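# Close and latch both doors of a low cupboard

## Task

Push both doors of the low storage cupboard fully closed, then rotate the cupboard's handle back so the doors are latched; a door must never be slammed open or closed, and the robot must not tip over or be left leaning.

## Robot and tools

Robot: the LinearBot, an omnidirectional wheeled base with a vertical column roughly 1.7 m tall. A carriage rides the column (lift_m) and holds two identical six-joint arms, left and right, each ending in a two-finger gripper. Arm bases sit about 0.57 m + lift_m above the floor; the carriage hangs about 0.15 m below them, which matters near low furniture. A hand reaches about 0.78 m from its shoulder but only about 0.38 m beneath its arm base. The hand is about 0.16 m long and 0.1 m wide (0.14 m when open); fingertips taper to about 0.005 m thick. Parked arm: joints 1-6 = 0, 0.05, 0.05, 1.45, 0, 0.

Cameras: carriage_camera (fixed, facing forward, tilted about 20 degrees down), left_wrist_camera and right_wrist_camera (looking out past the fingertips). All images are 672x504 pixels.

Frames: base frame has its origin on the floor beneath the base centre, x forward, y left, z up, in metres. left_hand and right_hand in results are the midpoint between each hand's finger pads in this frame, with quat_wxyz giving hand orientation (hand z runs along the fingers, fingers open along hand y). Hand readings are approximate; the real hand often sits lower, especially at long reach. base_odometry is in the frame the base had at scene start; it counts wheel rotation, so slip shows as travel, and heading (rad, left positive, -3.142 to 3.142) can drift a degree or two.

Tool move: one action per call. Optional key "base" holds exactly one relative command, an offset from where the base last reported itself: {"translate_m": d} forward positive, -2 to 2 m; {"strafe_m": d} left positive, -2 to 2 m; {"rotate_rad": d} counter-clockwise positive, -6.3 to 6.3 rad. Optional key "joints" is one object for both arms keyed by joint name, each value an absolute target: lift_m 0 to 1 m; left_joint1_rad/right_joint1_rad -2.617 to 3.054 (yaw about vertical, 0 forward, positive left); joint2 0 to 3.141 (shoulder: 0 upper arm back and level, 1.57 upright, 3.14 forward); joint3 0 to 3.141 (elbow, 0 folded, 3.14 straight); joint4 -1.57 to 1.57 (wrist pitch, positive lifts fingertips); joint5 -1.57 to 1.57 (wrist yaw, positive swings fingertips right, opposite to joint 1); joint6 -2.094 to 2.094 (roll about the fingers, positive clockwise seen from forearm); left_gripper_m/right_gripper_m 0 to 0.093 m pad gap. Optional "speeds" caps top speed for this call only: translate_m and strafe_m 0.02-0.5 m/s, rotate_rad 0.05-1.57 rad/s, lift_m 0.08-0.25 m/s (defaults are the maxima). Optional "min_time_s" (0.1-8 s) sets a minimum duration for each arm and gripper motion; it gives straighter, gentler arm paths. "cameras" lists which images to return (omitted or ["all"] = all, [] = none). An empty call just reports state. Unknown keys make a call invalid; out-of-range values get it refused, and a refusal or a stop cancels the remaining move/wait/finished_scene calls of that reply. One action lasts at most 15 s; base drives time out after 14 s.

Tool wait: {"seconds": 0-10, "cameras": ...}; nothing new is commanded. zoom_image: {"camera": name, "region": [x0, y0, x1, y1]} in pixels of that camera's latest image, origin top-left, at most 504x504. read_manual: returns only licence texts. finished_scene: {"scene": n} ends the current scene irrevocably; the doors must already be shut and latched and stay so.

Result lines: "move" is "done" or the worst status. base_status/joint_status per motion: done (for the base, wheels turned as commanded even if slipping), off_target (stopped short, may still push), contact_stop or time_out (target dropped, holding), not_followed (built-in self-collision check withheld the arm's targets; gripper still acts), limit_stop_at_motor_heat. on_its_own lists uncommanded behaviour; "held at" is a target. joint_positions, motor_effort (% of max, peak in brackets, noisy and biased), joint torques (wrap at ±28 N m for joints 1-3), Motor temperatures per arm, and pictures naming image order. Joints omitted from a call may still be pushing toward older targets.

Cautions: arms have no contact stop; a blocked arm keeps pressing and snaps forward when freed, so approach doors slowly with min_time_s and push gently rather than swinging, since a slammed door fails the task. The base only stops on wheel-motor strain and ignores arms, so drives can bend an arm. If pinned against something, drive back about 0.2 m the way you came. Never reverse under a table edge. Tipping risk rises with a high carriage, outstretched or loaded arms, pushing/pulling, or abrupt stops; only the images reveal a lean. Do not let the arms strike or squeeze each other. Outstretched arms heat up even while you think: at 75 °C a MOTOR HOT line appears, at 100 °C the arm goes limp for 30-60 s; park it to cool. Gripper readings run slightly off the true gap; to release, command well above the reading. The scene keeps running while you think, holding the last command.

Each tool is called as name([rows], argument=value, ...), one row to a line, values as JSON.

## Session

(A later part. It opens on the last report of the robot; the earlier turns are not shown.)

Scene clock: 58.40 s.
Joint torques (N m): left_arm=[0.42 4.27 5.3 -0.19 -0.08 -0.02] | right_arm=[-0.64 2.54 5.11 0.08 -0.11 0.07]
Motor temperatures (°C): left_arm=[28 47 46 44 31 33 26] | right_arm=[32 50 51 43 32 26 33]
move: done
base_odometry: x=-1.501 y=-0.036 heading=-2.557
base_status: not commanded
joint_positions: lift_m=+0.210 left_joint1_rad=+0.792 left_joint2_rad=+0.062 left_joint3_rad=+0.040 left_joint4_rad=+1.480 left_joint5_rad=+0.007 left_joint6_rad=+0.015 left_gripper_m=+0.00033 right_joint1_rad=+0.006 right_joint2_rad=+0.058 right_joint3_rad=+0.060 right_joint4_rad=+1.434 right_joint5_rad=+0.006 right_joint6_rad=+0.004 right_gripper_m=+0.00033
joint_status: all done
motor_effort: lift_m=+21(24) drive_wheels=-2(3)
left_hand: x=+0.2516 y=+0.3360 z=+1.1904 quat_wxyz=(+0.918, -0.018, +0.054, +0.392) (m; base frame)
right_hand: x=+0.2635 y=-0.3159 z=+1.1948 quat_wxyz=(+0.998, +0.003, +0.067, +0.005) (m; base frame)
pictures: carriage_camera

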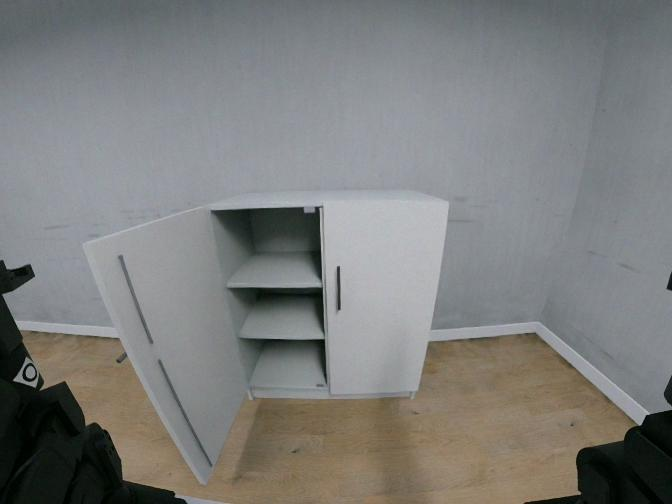

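move(base={"strafe_m": 0.25}, cameras=[])

move(joints={"left_joint1_rad": 0.5, "left_joint2_rad": 2.096, "left_joint3_rad": 0.98, "left_joint4_rad": 1.114, "left_joint5_rad": 0, "left_joint6_rad": 0}, min_time_s=2.5, cameras=["carriage_camera", "left_wrist_camera"])

Scene clock: 60.93 s.
Joint torques (N m): left_arm=[0.42 4.36 5.31 -0.2 -0.08 -0.02] | right_arm=[-0.65 2.52 4.96 0.07 -0.11 0.07]
Motor temperatures (°C): left_arm=[28 47 46 44 31 33 26] | right_arm=[32 49 50 42 32 26 33]
move: done
base_odometry: x=-1.363 y=-0.244 heading=-2.557
base_status: done
joint_positions: lift_m=+0.210 left_joint1_rad=+0.792 left_joint2_rad=+0.062 left_joint3_rad=+0.040 left_joint4_rad=+1.479 left_joint5_rad=+0.007 left_joint6_rad=+0.015 left_gripper_m=+0.00033 right_joint1_rad=+0.004 right_joint2_rad=+0.058 right_joint3_rad=+0.060 right_joint4_rad=+1.436 right_joint5_rad=+0.006 right_joint6_rad=+0.004 right_gripper_m=+0.00033
joint_status: not commanded
motor_effort: lift_m=+22(25) drive_wheels=+1(10)
left_hand: x=+0.2516 y=+0.3361 z=+1.1904 quat_wxyz=(+0.918, -0.018, +0.054, +0.392) (m; base frame)
right_hand: x=+0.2629 y=-0.3159 z=+1.1948 quat_wxyz=(+0.998, +0.003, +0.066, +0.004) (m; base frame)
pictures: none
No camera images: "cameras" was empty.

Scene clock: 63.73 s.
Joint torques (N m): left_arm=[-1.11 -11.03 6.91 1.85 -0.14 -0.13] | right_arm=[-0.57 2.62 5.05 0.05 -0.13 0.07]
Motor temperatures (°C): left_arm=[28 47 46 45 31 33 26] | right_arm=[32 49 50 41 32 26 33]
move: done
base_odometry: x=-1.363 y=-0.244 heading=-2.557
base_status: not commanded
joint_positions: lift_m=+0.210 left_joint1_rad=+0.507 left_joint2_rad=+2.087 left_joint3_rad=+0.958 left_joint4_rad=+1.122 left_joint5_rad=+0.007 left_joint6_rad=+0.009 left_gripper_m=+0.00033 right_joint1_rad=+0.004 right_joint2_rad=+0.058 right_joint3_rad=+0.060 right_joint4_rad=+1.437 right_joint5_rad=+0.006 right_joint6_rad=+0.004 right_gripper_m=+0.00033
joint_status: all done
motor_effort: lift_m=+23(25) drive_wheels=+1(1)
left_hand: x=+0.7150 y=+0.5837 z=+0.9071 quat_wxyz=(+0.682, -0.173, +0.688, +0.177) (m; base frame)
right_hand: x=+0.2628 y=-0.3159 z=+1.1949 quat_wxyz=(+0.998, +0.003, +0.066, +0.004) (m; base frame)
pictures: carriage_camera, left_wrist_camera

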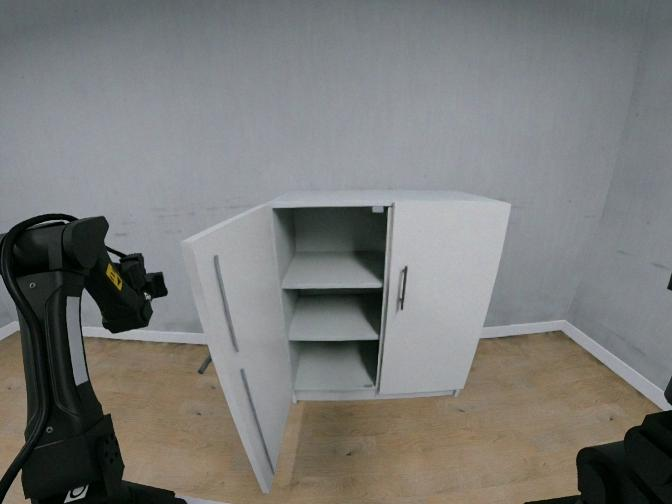

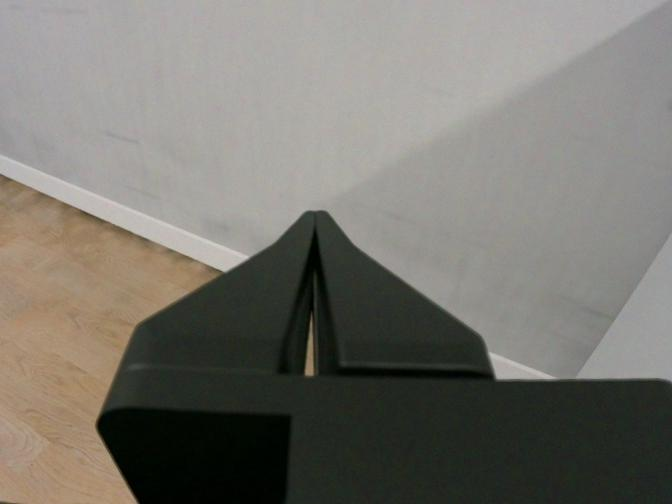

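move(joints={"left_joint1_rad": 0.1}, min_time_s=2.5, cameras=["carriage_camera", "left_wrist_camera"])

move(joints={"left_joint1_rad": -0.2}, min_time_s=3.5, cameras=["carriage_camera", "left_wrist_camera"])

Scene clock: 71.73 s.
Joint torques (N m): left_arm=[-1.09 -10.97 6.89 1.84 -0.13 -0.13] | right_arm=[-0.47 2.58 5.01 0.04 -0.11 0.05]
Motor temperatures (°C): left_arm=[27 49 46 46 31 32 26] | right_arm=[32 47 49 38 32 26 32]
move: done
base_odometry: x=-1.363 y=-0.244 heading=-2.557
base_status: not commanded
joint_positions: lift_m=+0.210 left_joint1_rad=+0.107 left_joint2_rad=+2.087 left_joint3_rad=+0.958 left_joint4_rad=+1.122 left_joint5_rad=+0.007 left_joint6_rad=+0.009 left_gripper_m=+0.00033 right_joint1_rad=+0.004 right_joint2_rad=+0.058 right_joint3_rad=+0.060 right_joint4_rad=+1.437 right_joint5_rad=+0.006 right_joint6_rad=+0.004 right_gripper_m=+0.00033
joint_status: all done
motor_effort: lift_m=+22(24) drive_wheels=+1(1)
left_hand: x=+0.7813 y=+0.3732 z=+0.9071 quat_wxyz=(+0.703, -0.032, +0.709, +0.038) (m; base frame)
right_hand: x=+0.2628 y=-0.3159 z=+1.1949 quat_wxyz=(+0.998, +0.003, +0.066, +0.004) (m; base frame)
pictures: carriage_camera, left_wrist_camera

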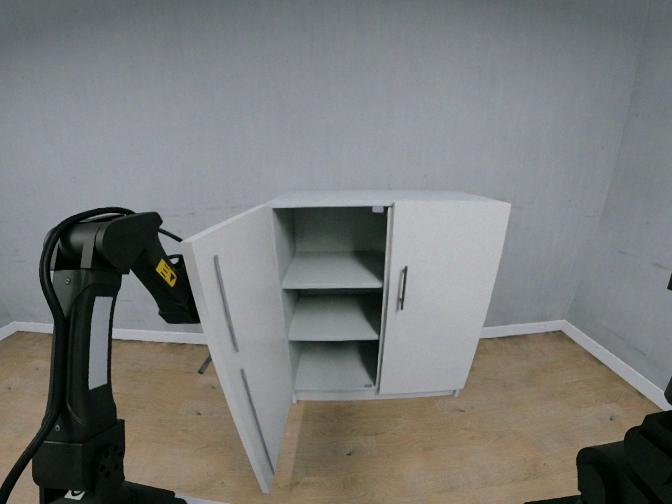

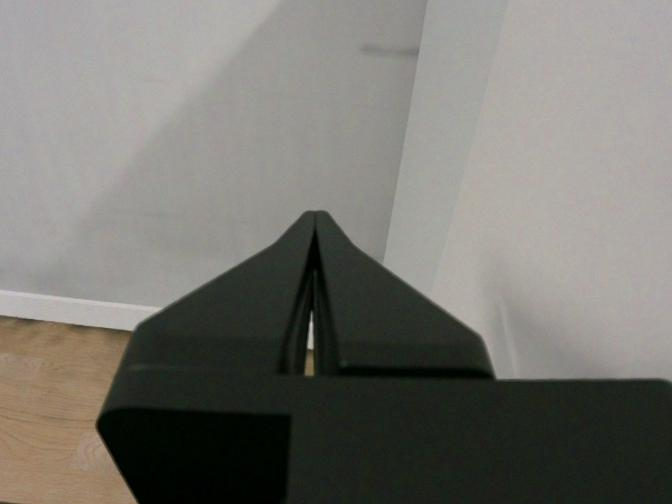

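Scene clock: 75.53 s.
Joint torques (N m): left_arm=[-1.68 -10.97 6.9 1.83 -0.04 -0.11] | right_arm=[-0.46 2.54 4.97 0.07 -0.11 0.08]
Motor temperatures (°C): left_arm=[27 50 46 47 30 32 26] | right_arm=[32 47 49 37 32 26 32]
move: done
base_odometry: x=-1.363 y=-0.244 heading=-2.557
base_status: not commanded
joint_positions: lift_m=+0.210 left_joint1_rad=-0.187 left_joint2_rad=+2.087 left_joint3_rad=+0.958 left_joint4_rad=+1.122 left_joint5_rad=-0.003 left_joint6_rad=+0.007 left_gripper_m=+0.00032 right_joint1_rad=+0.004 right_joint2_rad=+0.058 right_joint3_rad=+0.060 right_joint4_rad=+1.437 right_joint5_rad=+0.006 right_joint6_rad=+0.004 right_gripper_m=+0.00033
joint_status: all done
motor_effort: lift_m=+23(24) drive_wheels=+1(1)
left_hand: x=+0.7748 y=+0.2124 z=+0.9071 quat_wxyz=(+0.702, +0.068, +0.707, -0.062) (m; base frame)
right_hand: x=+0.2628 y=-0.3159 z=+1.1949 quat_wxyz=(+0.998, +0.003, +0.066, +0.004) (m; base frame)
pictures: carriage_camera, left_wrist_camera

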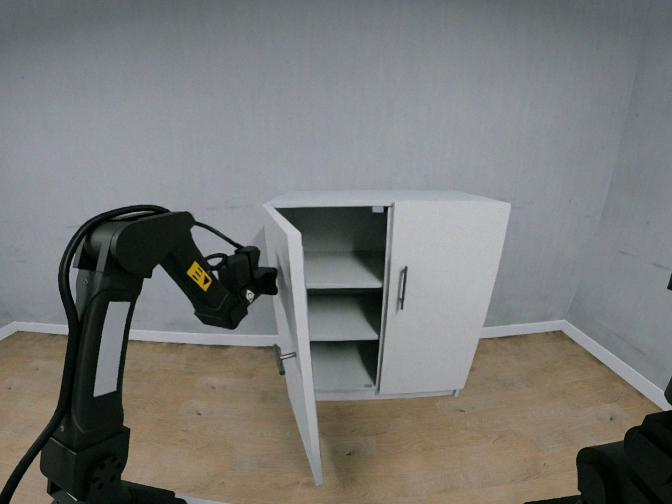

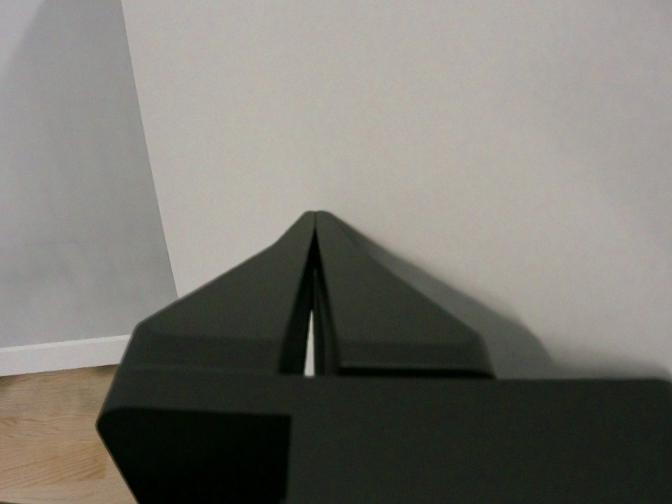

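zoom_image(camera="carriage_camera", region=[240, 300, 340, 400])

move(joints={"left_joint1_rad": -0.42}, min_time_s=3.5, cameras=["carriage_camera", "left_wrist_camera"])

zoom_image(camera="carriage_camera", region=[220, 180, 470, 430])

Scaled by 5.040.

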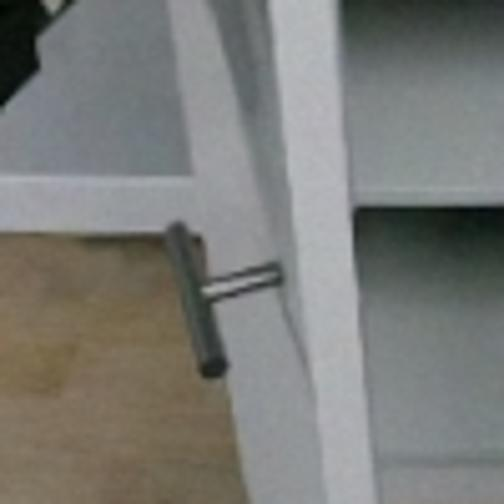

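Scene clock: 79.43 s.
Joint torques (N m): left_arm=[-1.54 -10.96 6.9 1.84 0.09 -0.11] | right_arm=[-0.55 2.56 5.07 0.06 -0.13 0.07]
Motor temperatures (°C): left_arm=[28 50 46 47 30 32 26] | right_arm=[32 46 48 37 32 26 32]
move: done
base_odometry: x=-1.363 y=-0.244 heading=-2.557
base_status: not commanded
joint_positions: lift_m=+0.210 left_joint1_rad=-0.408 left_joint2_rad=+2.087 left_joint3_rad=+0.958 left_joint4_rad=+1.122 left_joint5_rad=-0.016 left_joint6_rad=+0.007 left_gripper_m=+0.00032 right_joint1_rad=+0.004 right_joint2_rad=+0.058 right_joint3_rad=+0.060 right_joint4_rad=+1.437 right_joint5_rad=+0.006 right_joint6_rad=+0.004 right_gripper_m=+0.00033
joint_status: all done
motor_effort: lift_m=+23(25) drive_wheels=+1(1)
left_hand: x=+0.7398 y=+0.0972 z=+0.9071 quat_wxyz=(+0.691, +0.141, +0.696, -0.135) (m; base frame)
right_hand: x=+0.2628 y=-0.3159 z=+1.1949 quat_wxyz=(+0.998, +0.003, +0.066, +0.004) (m; base frame)
pictures: carriage_camera, left_wrist_camera

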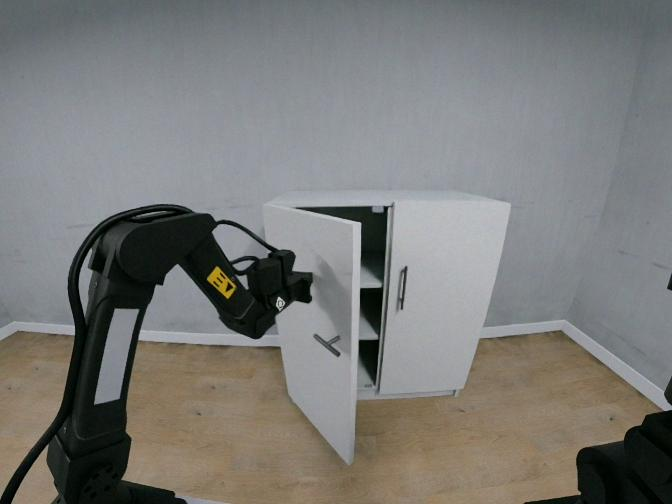

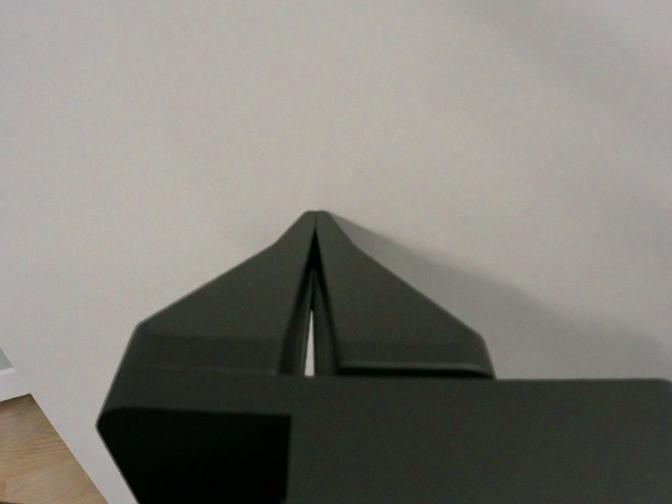

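Scaled by 2.016.

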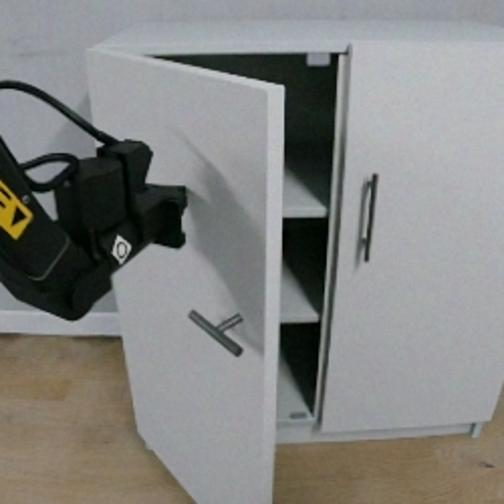

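move(base={"strafe_m": -0.15}, speeds={"strafe_m": 0.07}, cameras=["carriage_camera"])

move(joints={"left_joint1_rad": -0.4, "left_joint2_rad": 2.439, "left_joint3_rad": 1.63, "left_joint4_rad": 0.809, "left_joint5_rad": 0.0}, min_time_s=4.0, cameras=["carriage_camera", "left_wrist_camera"])

Scene clock: 82.47 s.
Joint torques (N m): left_arm=[-0.73 -10.97 6.94 1.84 0.04 -0.11] | right_arm=[-0.49 2.44 5.08 0.06 -0.14 0.06]
Motor temperatures (°C): left_arm=[27 51 46 48 30 32 26] | right_arm=[31 46 48 36 32 26 32]
move: done
base_odometry: x=-1.446 y=-0.119 heading=-2.557
base_status: done
joint_positions: lift_m=+0.210 left_joint1_rad=-0.416 left_joint2_rad=+2.087 left_joint3_rad=+0.958 left_joint4_rad=+1.122 left_joint5_rad=-0.012 left_joint6_rad=+0.007 left_gripper_m=+0.00032 right_joint1_rad=+0.004 right_joint2_rad=+0.058 right_joint3_rad=+0.060 right_joint4_rad=+1.437 right_joint5_rad=+0.006 right_joint6_rad=+0.004 right_gripper_m=+0.00033
joint_status: not commanded
motor_effort: lift_m=+22(24) drive_wheels=+3(8)
left_hand: x=+0.7377 y=+0.0925 z=+0.9071 quat_wxyz=(+0.691, +0.145, +0.695, -0.139) (m; base frame)
right_hand: x=+0.2627 y=-0.3159 z=+1.1949 quat_wxyz=(+0.998, +0.003, +0.065, +0.004) (m; base frame)
pictures: carriage_camera

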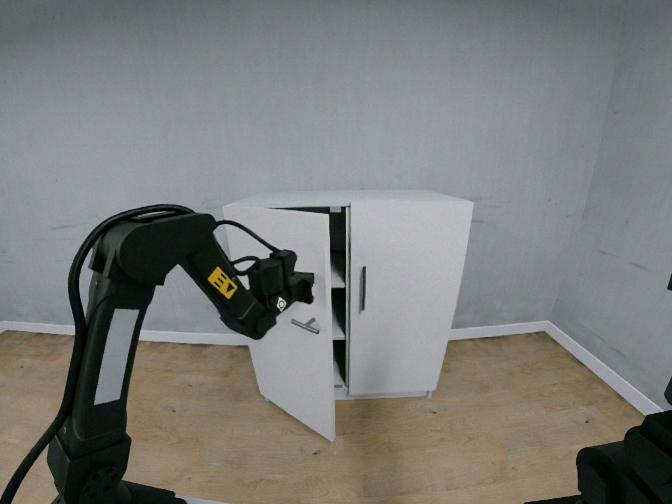

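Scene clock: 86.77 s.
Joint torques (N m): left_arm=[0.51 -14.3 8.39 1.76 0.02 -0.11] | right_arm=[-0.4 2.5 5.09 0.07 -0.1 0.06]
Motor temperatures (°C): left_arm=[27 52 46 48 30 32 26] | right_arm=[31 45 48 36 32 26 32]
move: done
base_odometry: x=-1.446 y=-0.119 heading=-2.557
base_status: not commanded
joint_positions: lift_m=+0.210 left_joint1_rad=-0.409 left_joint2_rad=+2.422 left_joint3_rad=+1.603 left_joint4_rad=+0.824 left_joint5_rad=-0.009 left_joint6_rad=+0.007 left_gripper_m=+0.00032 right_joint1_rad=+0.004 right_joint2_rad=+0.058 right_joint3_rad=+0.060 right_joint4_rad=+1.437 right_joint5_rad=+0.006 right_joint6_rad=+0.004 right_gripper_m=+0.00033
joint_status: all done
motor_effort: lift_m=+22(25) drive_wheels=+3(3)
left_hand: x=+0.8497 y=+0.0477 z=+0.9125 quat_wxyz=(+0.695, +0.143, +0.691, -0.139) (m; base frame)
right_hand: x=+0.2627 y=-0.3159 z=+1.1949 quat_wxyz=(+0.998, +0.003, +0.065, +0.004) (m; base frame)
pictures: carriage_camera, left_wrist_camera

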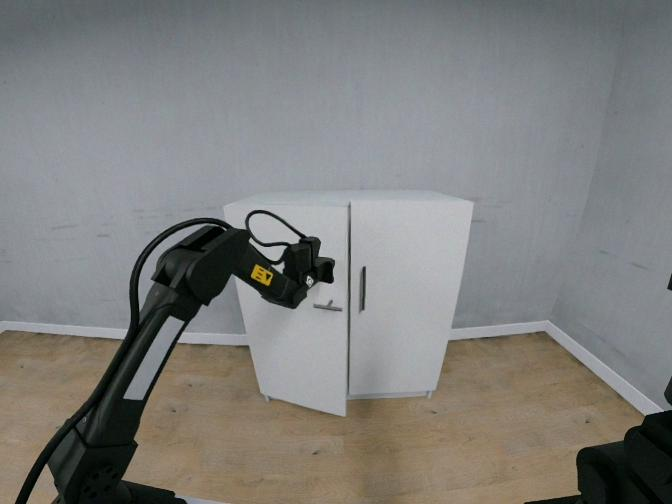

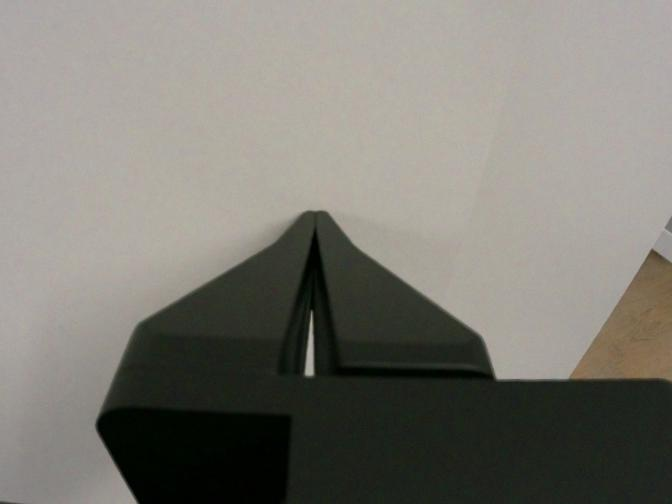

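move(base={"translate_m": 0.11}, speeds={"translate_m": 0.04}, cameras=["carriage_camera", "left_wrist_camera"])

move(base={"translate_m": 0.03}, speeds={"translate_m": 0.03}, cameras=["carriage_camera", "left_wrist_camera"])

zoom_image(camera="carriage_camera", region=[200, 160, 450, 430])

Scene clock: 90.17 s.
Joint torques (N m): left_arm=[0.49 -14.54 8.38 1.8 -0.02 -0.11] | right_arm=[-0.51 2.55 5.11 0.01 -0.13 0.07]
Motor temperatures (°C): left_arm=[27 54 47 48 30 32 26] | right_arm=[31 45 47 35 32 26 32]
move: done
base_odometry: x=-1.538 y=-0.180 heading=-2.557
base_status: done
joint_positions: lift_m=+0.210 left_joint1_rad=-0.409 left_joint2_rad=+2.425 left_joint3_rad=+1.603 left_joint4_rad=+0.818 left_joint5_rad=-0.006 left_joint6_rad=+0.007 left_gripper_m=+0.00032 right_joint1_rad=+0.004 right_joint2_rad=+0.058 right_joint3_rad=+0.060 right_joint4_rad=+1.440 right_joint5_rad=+0.006 right_joint6_rad=+0.004 right_gripper_m=+0.00033
joint_status: not commanded
motor_effort: lift_m=+22(25) drive_wheels=-1(10)
left_hand: x=+0.8497 y=+0.0474 z=+0.9089 quat_wxyz=(+0.692, +0.144, +0.694, -0.139) (m; base frame)
right_hand: x=+0.2620 y=-0.3159 z=+1.1950 quat_wxyz=(+0.998, +0.003, +0.064, +0.004) (m; base frame)
pictures: carriage_camera, left_wrist_camera

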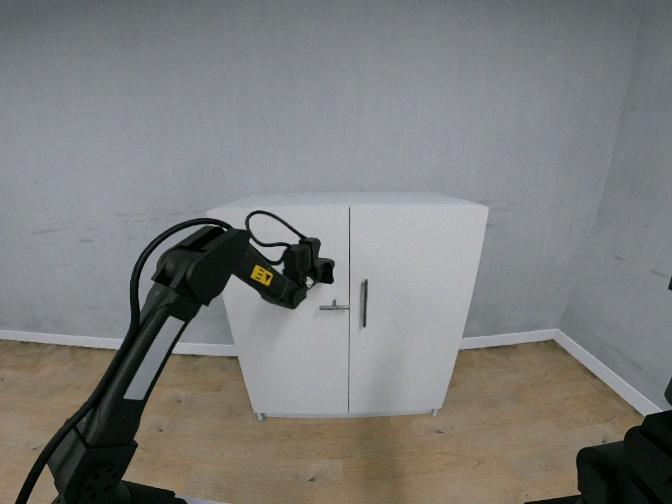

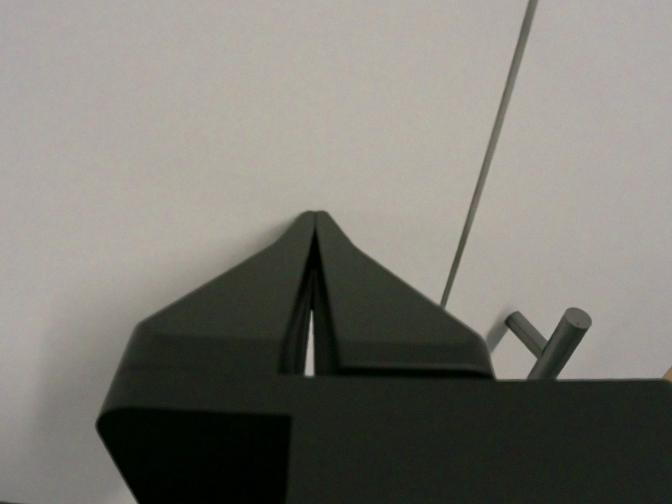

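Scene clock: 91.67 s.
Joint torques (N m): left_arm=[4.11 -14.61 8.94 1.93 -1.54 -0.11] | right_arm=[-0.31 2.54 4.98 -0.02 -0.13 0.06]
Motor temperatures (°C): left_arm=[28 55 47 48 30 32 26] | right_arm=[31 45 47 35 32 26 32]
move: done
base_odometry: x=-1.563 y=-0.196 heading=-2.557
base_status: done
joint_positions: lift_m=+0.210 left_joint1_rad=-0.445 left_joint2_rad=+2.425 left_joint3_rad=+1.597 left_joint4_rad=+0.811 left_joint5_rad=+0.146 left_joint6_rad=+0.007 left_gripper_m=+0.00030 right_joint1_rad=+0.004 right_joint2_rad=+0.057 right_joint3_rad=+0.060 right_joint4_rad=+1.442 right_joint5_rad=+0.006 right_joint6_rad=+0.004 right_gripper_m=+0.00033
joint_status: not commanded
motor_effort: lift_m=+20(24) drive_wheels=+5(10)
left_hand: x=+0.8260 y=+0.0031 z=+0.9041 quat_wxyz=(+0.671, +0.209, +0.682, -0.202) (m; base frame)
right_hand: x=+0.2610 y=-0.3160 z=+1.1950 quat_wxyz=(+0.998, +0.003, +0.062, +0.004) (m; base frame)
pictures: carriage_camera, left_wrist_camera

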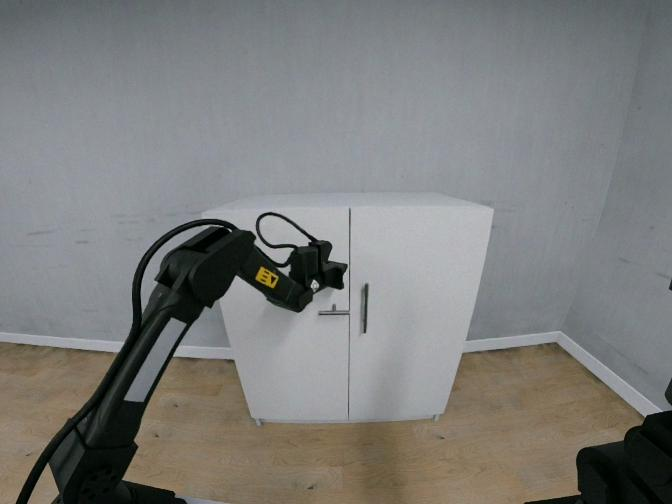

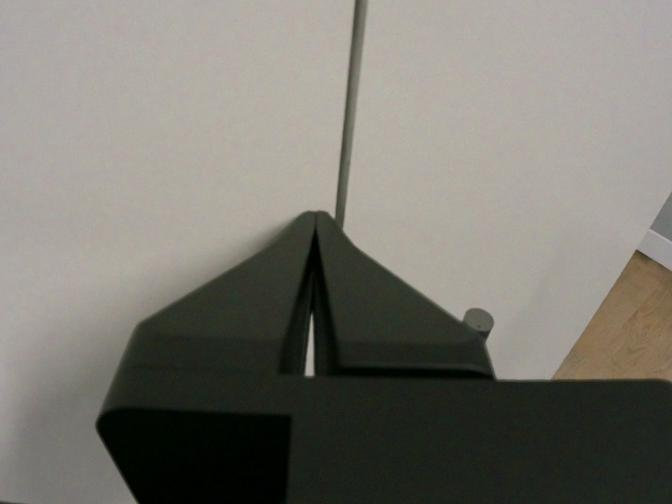

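Scaled by 1.867.

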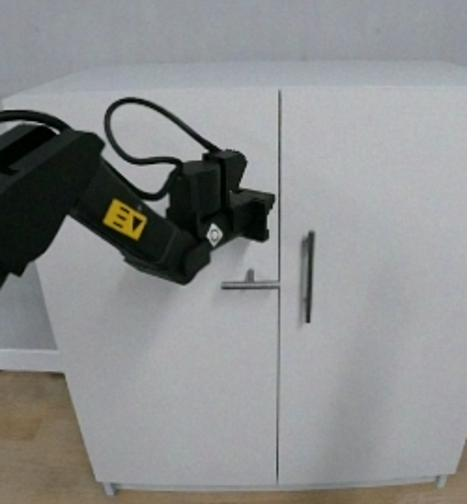

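move(base={"translate_m": -0.2}, speeds={"translate_m": 0.1}, cameras=["carriage_camera"])

zoom_image(camera="carriage_camera", region=[250, 230, 450, 380])

Scene clock: 94.83 s.
Joint torques (N m): left_arm=[-0.55 -14.68 8.32 1.89 -0.19 -0.11] | right_arm=[-0.47 2.74 5.05 -0.01 -0.11 0.04]
Motor temperatures (°C): left_arm=[28 56 47 48 30 32 26] | right_arm=[31 45 47 35 32 26 32]
move: done
base_odometry: x=-1.396 y=-0.086 heading=-2.558
base_status: done
joint_positions: lift_m=+0.210 left_joint1_rad=-0.398 left_joint2_rad=+2.426 left_joint3_rad=+1.605 left_joint4_rad=+0.811 left_joint5_rad=+0.012 left_joint6_rad=+0.007 left_gripper_m=+0.00030 right_joint1_rad=+0.004 right_joint2_rad=+0.057 right_joint3_rad=+0.060 right_joint4_rad=+1.443 right_joint5_rad=+0.006 right_joint6_rad=+0.004 right_gripper_m=+0.00033
joint_status: not commanded
motor_effort: lift_m=+20(24) drive_wheels=+0(7)
left_hand: x=+0.8514 y=+0.0509 z=+0.9072 quat_wxyz=(+0.689, +0.147, +0.695, -0.141) (m; base frame)
right_hand: x=+0.2608 y=-0.3160 z=+1.1951 quat_wxyz=(+0.998, +0.003, +0.062, +0.004) (m; base frame)
pictures: carriage_camera

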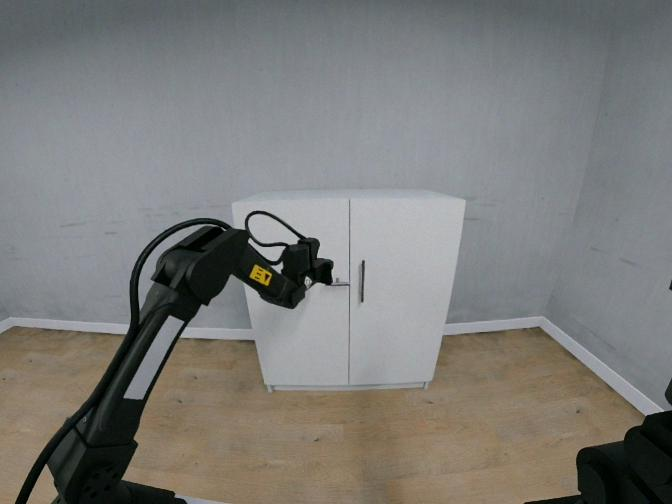

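Scaled by 2.520.

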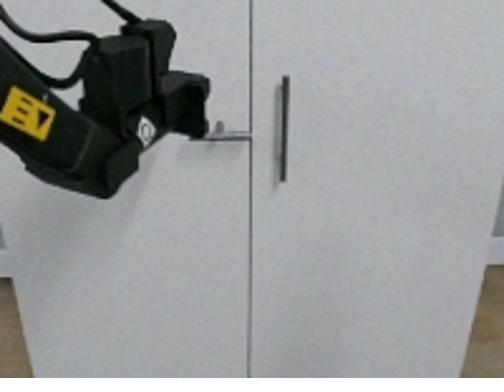

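move(base={"strafe_m": -0.315}, joints={"lift_m": 0.11, "left_joint1_rad": 0.0, "left_joint2_rad": 2.351, "left_joint3_rad": 0.984, "left_joint4_rad": 1.367, "left_joint5_rad": 0.0, "left_joint6_rad": 1.571, "left_gripper_m": 0.093}, min_time_s=2.0)

Scene clock: 97.93 s.
Joint torques (N m): left_arm=[0.32 -16.1 3.18 2 -0.16 0.01] | right_arm=[-0.35 2.91 5.5 -0.03 -0.11 0.05]
Motor temperatures (°C): left_arm=[28 58 47 49 30 32 26] | right_arm=[31 44 47 34 31 26 32]
move: done
base_odometry: x=-1.570 y=+0.177 heading=-2.558
base_status: done
joint_positions: lift_m=+0.110 left_joint1_rad=-0.007 left_joint2_rad=+2.385 left_joint3_rad=+0.992 left_joint4_rad=+1.357 left_joint5_rad=+0.010 left_joint6_rad=+1.561 left_gripper_m=+0.09288 right_joint1_rad=+0.004 right_joint2_rad=+0.054 right_joint3_rad=+0.055 right_joint4_rad=+1.443 right_joint5_rad=+0.006 right_joint6_rad=+0.004 right_gripper_m=+0.00033
joint_status: all done
motor_effort: lift_m=+21(23) drive_wheels=+0(11)
left_hand: x=+0.7894 y=+0.3095 z=+0.7172 quat_wxyz=(+0.498, +0.511, +0.507, +0.484) (m; base frame)
right_hand: x=+0.2616 y=-0.3160 z=+1.0939 quat_wxyz=(+0.998, +0.003, +0.063, +0.004) (m; base frame)
pictures: carriage_camera, left_wrist_camera, right_wrist_camera

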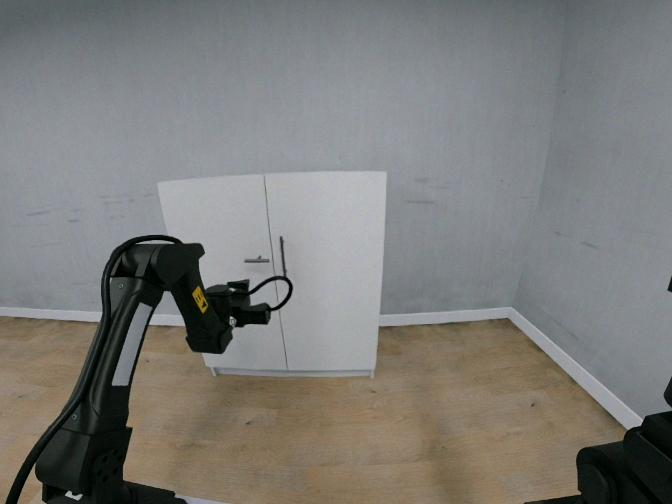

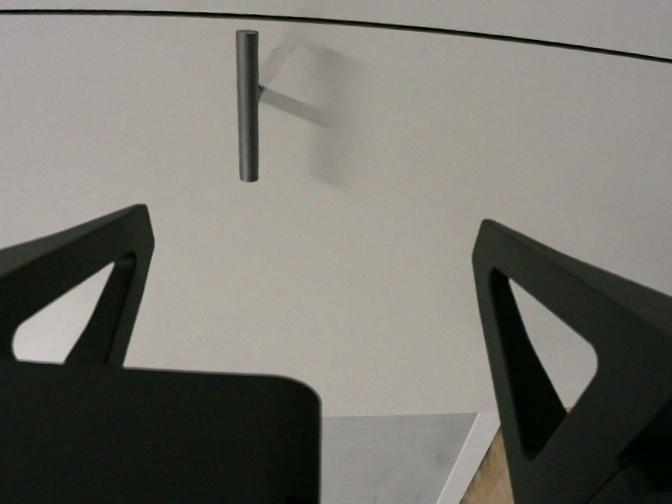

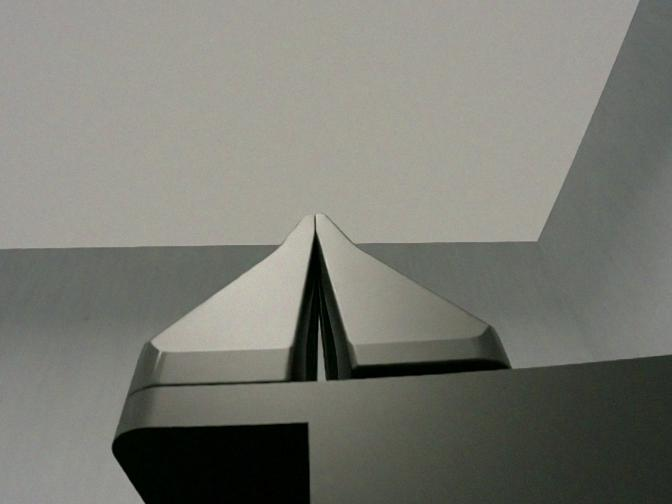

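move(base={"strafe_m": 0.02}, joints={"lift_m": 0.155, "left_joint4_rad": 1.4}, cameras=[])

move(base={"translate_m": 0.1}, speeds={"translate_m": 0.1}, cameras=["carriage_camera", "left_wrist_camera"])

Scene clock: 99.73 s.
Joint torques (N m): left_arm=[-0.21 -14.13 3.43 1.88 -0.16 -0.01] | right_arm=[-0.55 2.93 5.5 -0.06 -0.12 0.06]
Motor temperatures (°C): left_arm=[28 59 47 49 30 32 26] | right_arm=[31 44 47 34 31 26 32]
move: done
base_odometry: x=-1.559 y=+0.161 heading=-2.558
base_status: done
joint_positions: lift_m=+0.155 left_joint1_rad=-0.002 left_joint2_rad=+2.366 left_joint3_rad=+0.988 left_joint4_rad=+1.401 left_joint5_rad=+0.009 left_joint6_rad=+1.563 left_gripper_m=+0.09288 right_joint1_rad=+0.003 right_joint2_rad=+0.054 right_joint3_rad=+0.055 right_joint4_rad=+1.443 right_joint5_rad=+0.006 right_joint6_rad=+0.004 right_gripper_m=+0.00033
joint_status: all done
motor_effort: lift_m=+23(31) drive_wheels=+2(7)
left_hand: x=+0.7894 y=+0.3126 z=+0.7819 quat_wxyz=(+0.511, +0.495, +0.493, +0.501) (m; base frame)
right_hand: x=+0.2616 y=-0.3160 z=+1.1386 quat_wxyz=(+0.998, +0.003, +0.063, +0.003) (m; base frame)
pictures: none
No camera images: "cameras" was empty.

Scene clock: 101.43 s.
Joint torques (N m): left_arm=[-0.21 -14 3.58 1.89 -0.16 -0.01] | right_arm=[-0.35 2.92 5.57 -0.04 -0.12 0.07]
Motor temperatures (°C): left_arm=[28 59 47 49 30 32 26] | right_arm=[31 44 47 34 31 26 32]
move: done
base_odometry: x=-1.642 y=+0.106 heading=-2.558
base_status: done
joint_positions: lift_m=+0.155 left_joint1_rad=-0.002 left_joint2_rad=+2.366 left_joint3_rad=+0.988 left_joint4_rad=+1.401 left_joint5_rad=+0.009 left_joint6_rad=+1.563 left_gripper_m=+0.09288 right_joint1_rad=+0.003 right_joint2_rad=+0.054 right_joint3_rad=+0.055 right_joint4_rad=+1.444 right_joint5_rad=+0.006 right_joint6_rad=+0.004 right_gripper_m=+0.00033
joint_status: not commanded
motor_effort: lift_m=+21(25) drive_wheels=-1(9)
left_hand: x=+0.7894 y=+0.3126 z=+0.7819 quat_wxyz=(+0.511, +0.495, +0.493, +0.501) (m; base frame)
right_hand: x=+0.2614 y=-0.3160 z=+1.1386 quat_wxyz=(+0.998, +0.003, +0.063, +0.003) (m; base frame)
pictures: carriage_camera, left_wrist_camera

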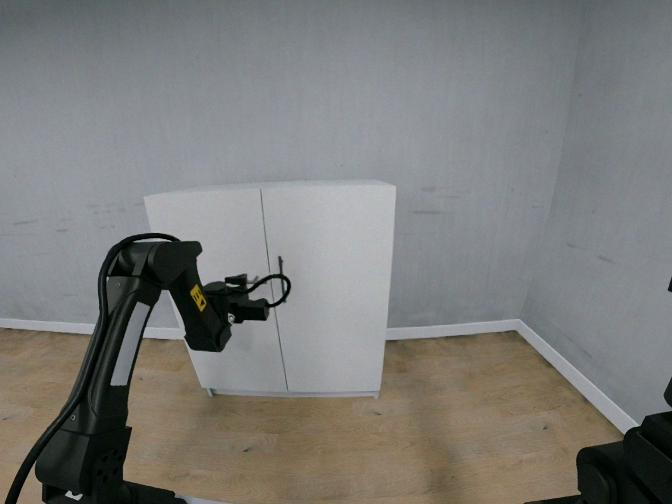

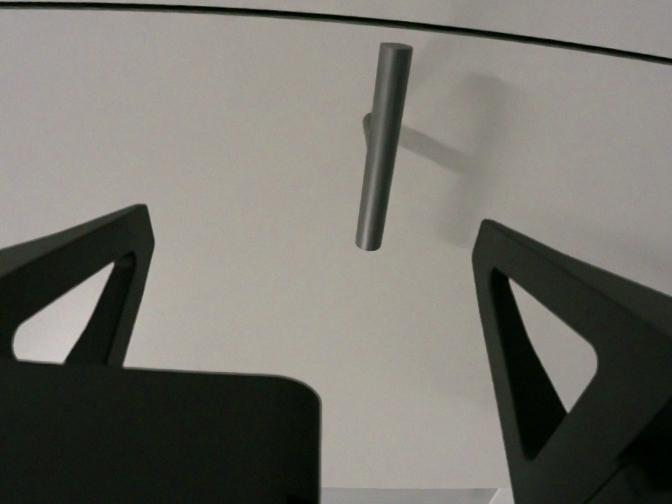

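move(base={"strafe_m": 0.018}, joints={"lift_m": 0.127}, cameras=[])

move(base={"translate_m": 0.06}, speeds={"translate_m": 0.06}, cameras=["left_wrist_camera"])

Scene clock: 102.43 s.
Joint torques (N m): left_arm=[-0.36 -13.93 3.58 1.93 -0.15 -0.01] | right_arm=[-0.27 2.93 5.55 -0.04 -0.1 0.07]
Motor temperatures (°C): left_arm=[27 59 47 49 30 32 26] | right_arm=[31 44 47 34 31 26 32]
move: done
base_odometry: x=-1.632 y=+0.091 heading=-2.559
base_status: done
joint_positions: lift_m=+0.127 left_joint1_rad=+0.001 left_joint2_rad=+2.364 left_joint3_rad=+0.985 left_joint4_rad=+1.396 left_joint5_rad=+0.009 left_joint6_rad=+1.563 left_gripper_m=+0.09288 right_joint1_rad=+0.002 right_joint2_rad=+0.053 right_joint3_rad=+0.054 right_joint4_rad=+1.444 right_joint5_rad=+0.006 right_joint6_rad=+0.004 right_gripper_m=+0.00033
joint_status: all done
motor_effort: lift_m=+20(21) drive_wheels=-1(8)
left_hand: x=+0.7888 y=+0.3140 z=+0.7527 quat_wxyz=(+0.508, +0.496, +0.496, +0.500) (m; base frame)
right_hand: x=+0.2614 y=-0.3160 z=+1.1106 quat_wxyz=(+0.998, +0.003, +0.063, +0.003) (m; base frame)
pictures: none
No camera images: "cameras" was empty.

Scene clock: 103.97 s.
Joint torques (N m): left_arm=[-0.43 -14.2 3.89 1.93 -0.15 -0.02] | right_arm=[-0.27 3.04 5.65 -0.05 -0.11 0.08]
Motor temperatures (°C): left_arm=[27 59 47 49 30 32 26] | right_arm=[31 44 47 34 31 26 32]
move: done
base_odometry: x=-1.682 y=+0.058 heading=-2.558
base_status: done
joint_positions: lift_m=+0.127 left_joint1_rad=+0.001 left_joint2_rad=+2.364 left_joint3_rad=+0.985 left_joint4_rad=+1.397 left_joint5_rad=+0.009 left_joint6_rad=+1.563 left_gripper_m=+0.09288 right_joint1_rad=+0.002 right_joint2_rad=+0.053 right_joint3_rad=+0.054 right_joint4_rad=+1.445 right_joint5_rad=+0.006 right_joint6_rad=+0.004 right_gripper_m=+0.00033
joint_status: not commanded
motor_effort: lift_m=+20(22) drive_wheels=-1(7)
left_hand: x=+0.7888 y=+0.3140 z=+0.7530 quat_wxyz=(+0.509, +0.495, +0.496, +0.500) (m; base frame)
right_hand: x=+0.2610 y=-0.3160 z=+1.1106 quat_wxyz=(+0.998, +0.003, +0.062, +0.003) (m; base frame)
pictures: left_wrist_camera

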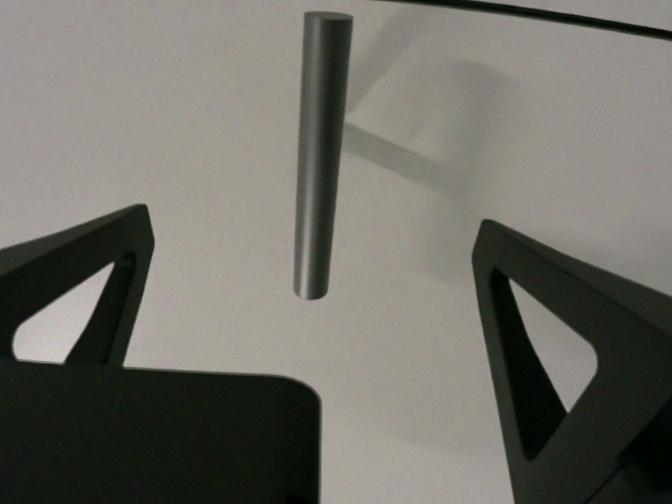

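move(base={"translate_m": 0.042}, speeds={"translate_m": 0.04}, cameras=["left_wrist_camera"])

Scene clock: 105.63 s.
Joint torques (N m): left_arm=[-0.44 -14 3.81 1.95 -0.15 -0.01] | right_arm=[-0.31 3 5.57 -0.08 -0.12 0.06]
Motor temperatures (°C): left_arm=[27 60 47 49 30 32 26] | right_arm=[31 44 47 34 31 26 32]
move: done
base_odometry: x=-1.717 y=+0.034 heading=-2.558
base_status: done
joint_positions: lift_m=+0.127 left_joint1_rad=+0.001 left_joint2_rad=+2.364 left_joint3_rad=+0.985 left_joint4_rad=+1.397 left_joint5_rad=+0.009 left_joint6_rad=+1.563 left_gripper_m=+0.09288 right_joint1_rad=+0.002 right_joint2_rad=+0.053 right_joint3_rad=+0.054 right_joint4_rad=+1.446 right_joint5_rad=+0.006 right_joint6_rad=+0.004 right_gripper_m=+0.00033
joint_status: not commanded
motor_effort: lift_m=+18(22) drive_wheels=-1(11)
left_hand: x=+0.7888 y=+0.3140 z=+0.7530 quat_wxyz=(+0.509, +0.495, +0.496, +0.500) (m; base frame)
right_hand: x=+0.2608 y=-0.3160 z=+1.1106 quat_wxyz=(+0.998, +0.003, +0.062, +0.003) (m; base frame)
pictures: left_wrist_camera

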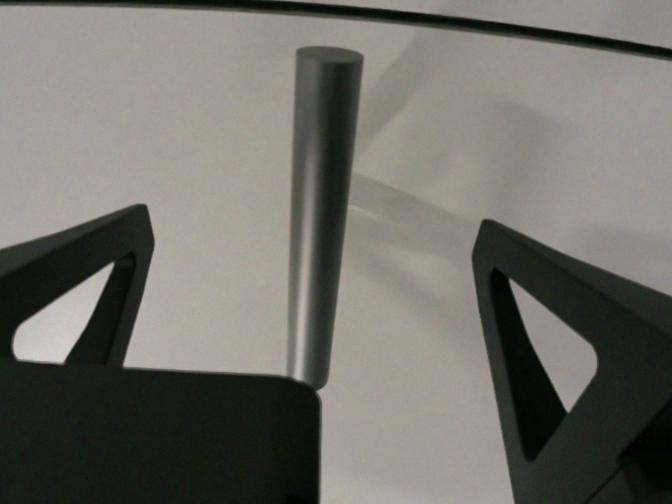

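move(joints={"left_gripper_m": 0.005}, min_time_s=1.5, cameras=["left_wrist_camera"])

Scene clock: 107.57 s.
Joint torques (N m): left_arm=[-0.44 -14.01 3.82 1.94 -0.15 -0.08] | right_arm=[-0.29 2.85 5.7 -0.07 -0.11 0.07]
Motor temperatures (°C): left_arm=[27 61 46 50 30 32 26] | right_arm=[31 44 47 34 31 26 32]
move: off_target
base_odometry: x=-1.717 y=+0.034 heading=-2.558
base_status: not commanded
joint_positions: lift_m=+0.127 left_joint1_rad=+0.001 left_joint2_rad=+2.364 left_joint3_rad=+0.985 left_joint4_rad=+1.397 left_joint5_rad=+0.009 left_joint6_rad=+1.568 left_gripper_m=+0.01233 right_joint1_rad=+0.002 right_joint2_rad=+0.053 right_joint3_rad=+0.054 right_joint4_rad=+1.446 right_joint5_rad=+0.006 right_joint6_rad=+0.004 right_gripper_m=+0.00033
joint_status: left_gripper_m off_target (ended at +0.01236, target +0.00500)
motor_effort: lift_m=+20(23) drive_wheels=-1(1)
left_hand: x=+0.7888 y=+0.3140 z=+0.7529 quat_wxyz=(+0.507, +0.497, +0.494, +0.502) (m; base frame)
right_hand: x=+0.2608 y=-0.3160 z=+1.1106 quat_wxyz=(+0.998, +0.003, +0.062, +0.003) (m; base frame)
pictures: left_wrist_camera

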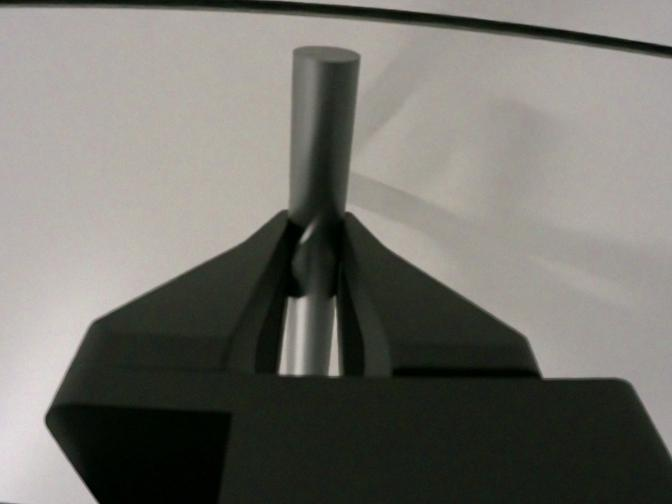

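Gripped well. Now rotate joint 6 toward 0 slowly.

move(joints={"left_joint6_rad": 1.2}, min_time_s=2.0, cameras=["carriage_camera", "left_wrist_camera"])

Scene clock: 109.90 s.
Joint torques (N m): left_arm=[-0.44 -14.02 3.81 1.93 -0.15 -0.98] | right_arm=[-0.29 3.02 5.68 -0.08 -0.12 0.06]
Motor temperatures (°C): left_arm=[27 61 46 50 30 32 26] | right_arm=[31 44 47 33 31 26 32]
move: off_target
base_odometry: x=-1.717 y=+0.034 heading=-2.558
base_status: not commanded
joint_positions: lift_m=+0.127 left_joint1_rad=+0.001 left_joint2_rad=+2.364 left_joint3_rad=+0.985 left_joint4_rad=+1.397 left_joint5_rad=+0.009 left_joint6_rad=+1.274 left_gripper_m=+0.01232 right_joint1_rad=+0.002 right_joint2_rad=+0.053 right_joint3_rad=+0.054 right_joint4_rad=+1.446 right_joint5_rad=+0.006 right_joint6_rad=+0.004 right_gripper_m=+0.00033
joint_status: left_joint6_rad off_target (ended at +1.274, target +1.200)
motor_effort: lift_m=+19(23) drive_wheels=-1(1)
left_hand: x=+0.7888 y=+0.3140 z=+0.7529 quat_wxyz=(+0.575, +0.419, +0.562, +0.422) (m; base frame)
right_hand: x=+0.2608 y=-0.3160 z=+1.1106 quat_wxyz=(+0.998, +0.003, +0.062, +0.003) (m; base frame)
pictures: carriage_camera, left_wrist_camera

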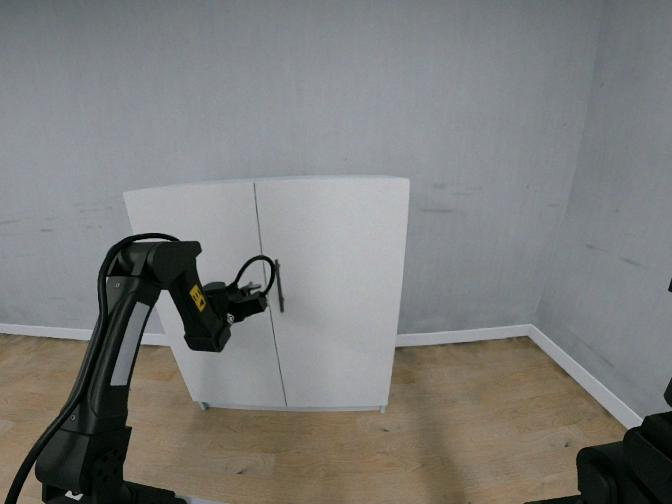

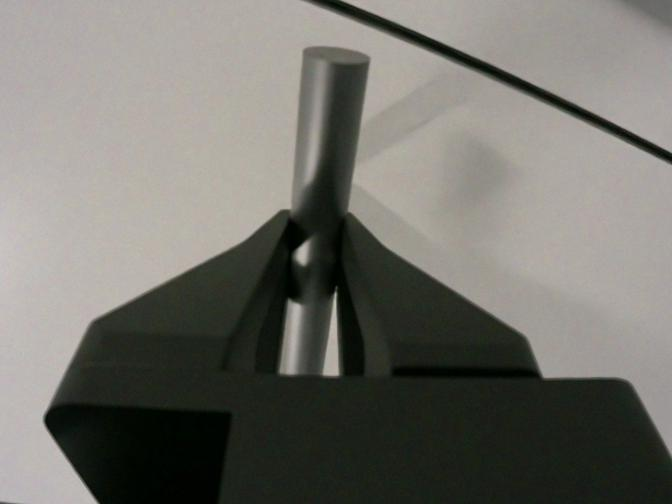

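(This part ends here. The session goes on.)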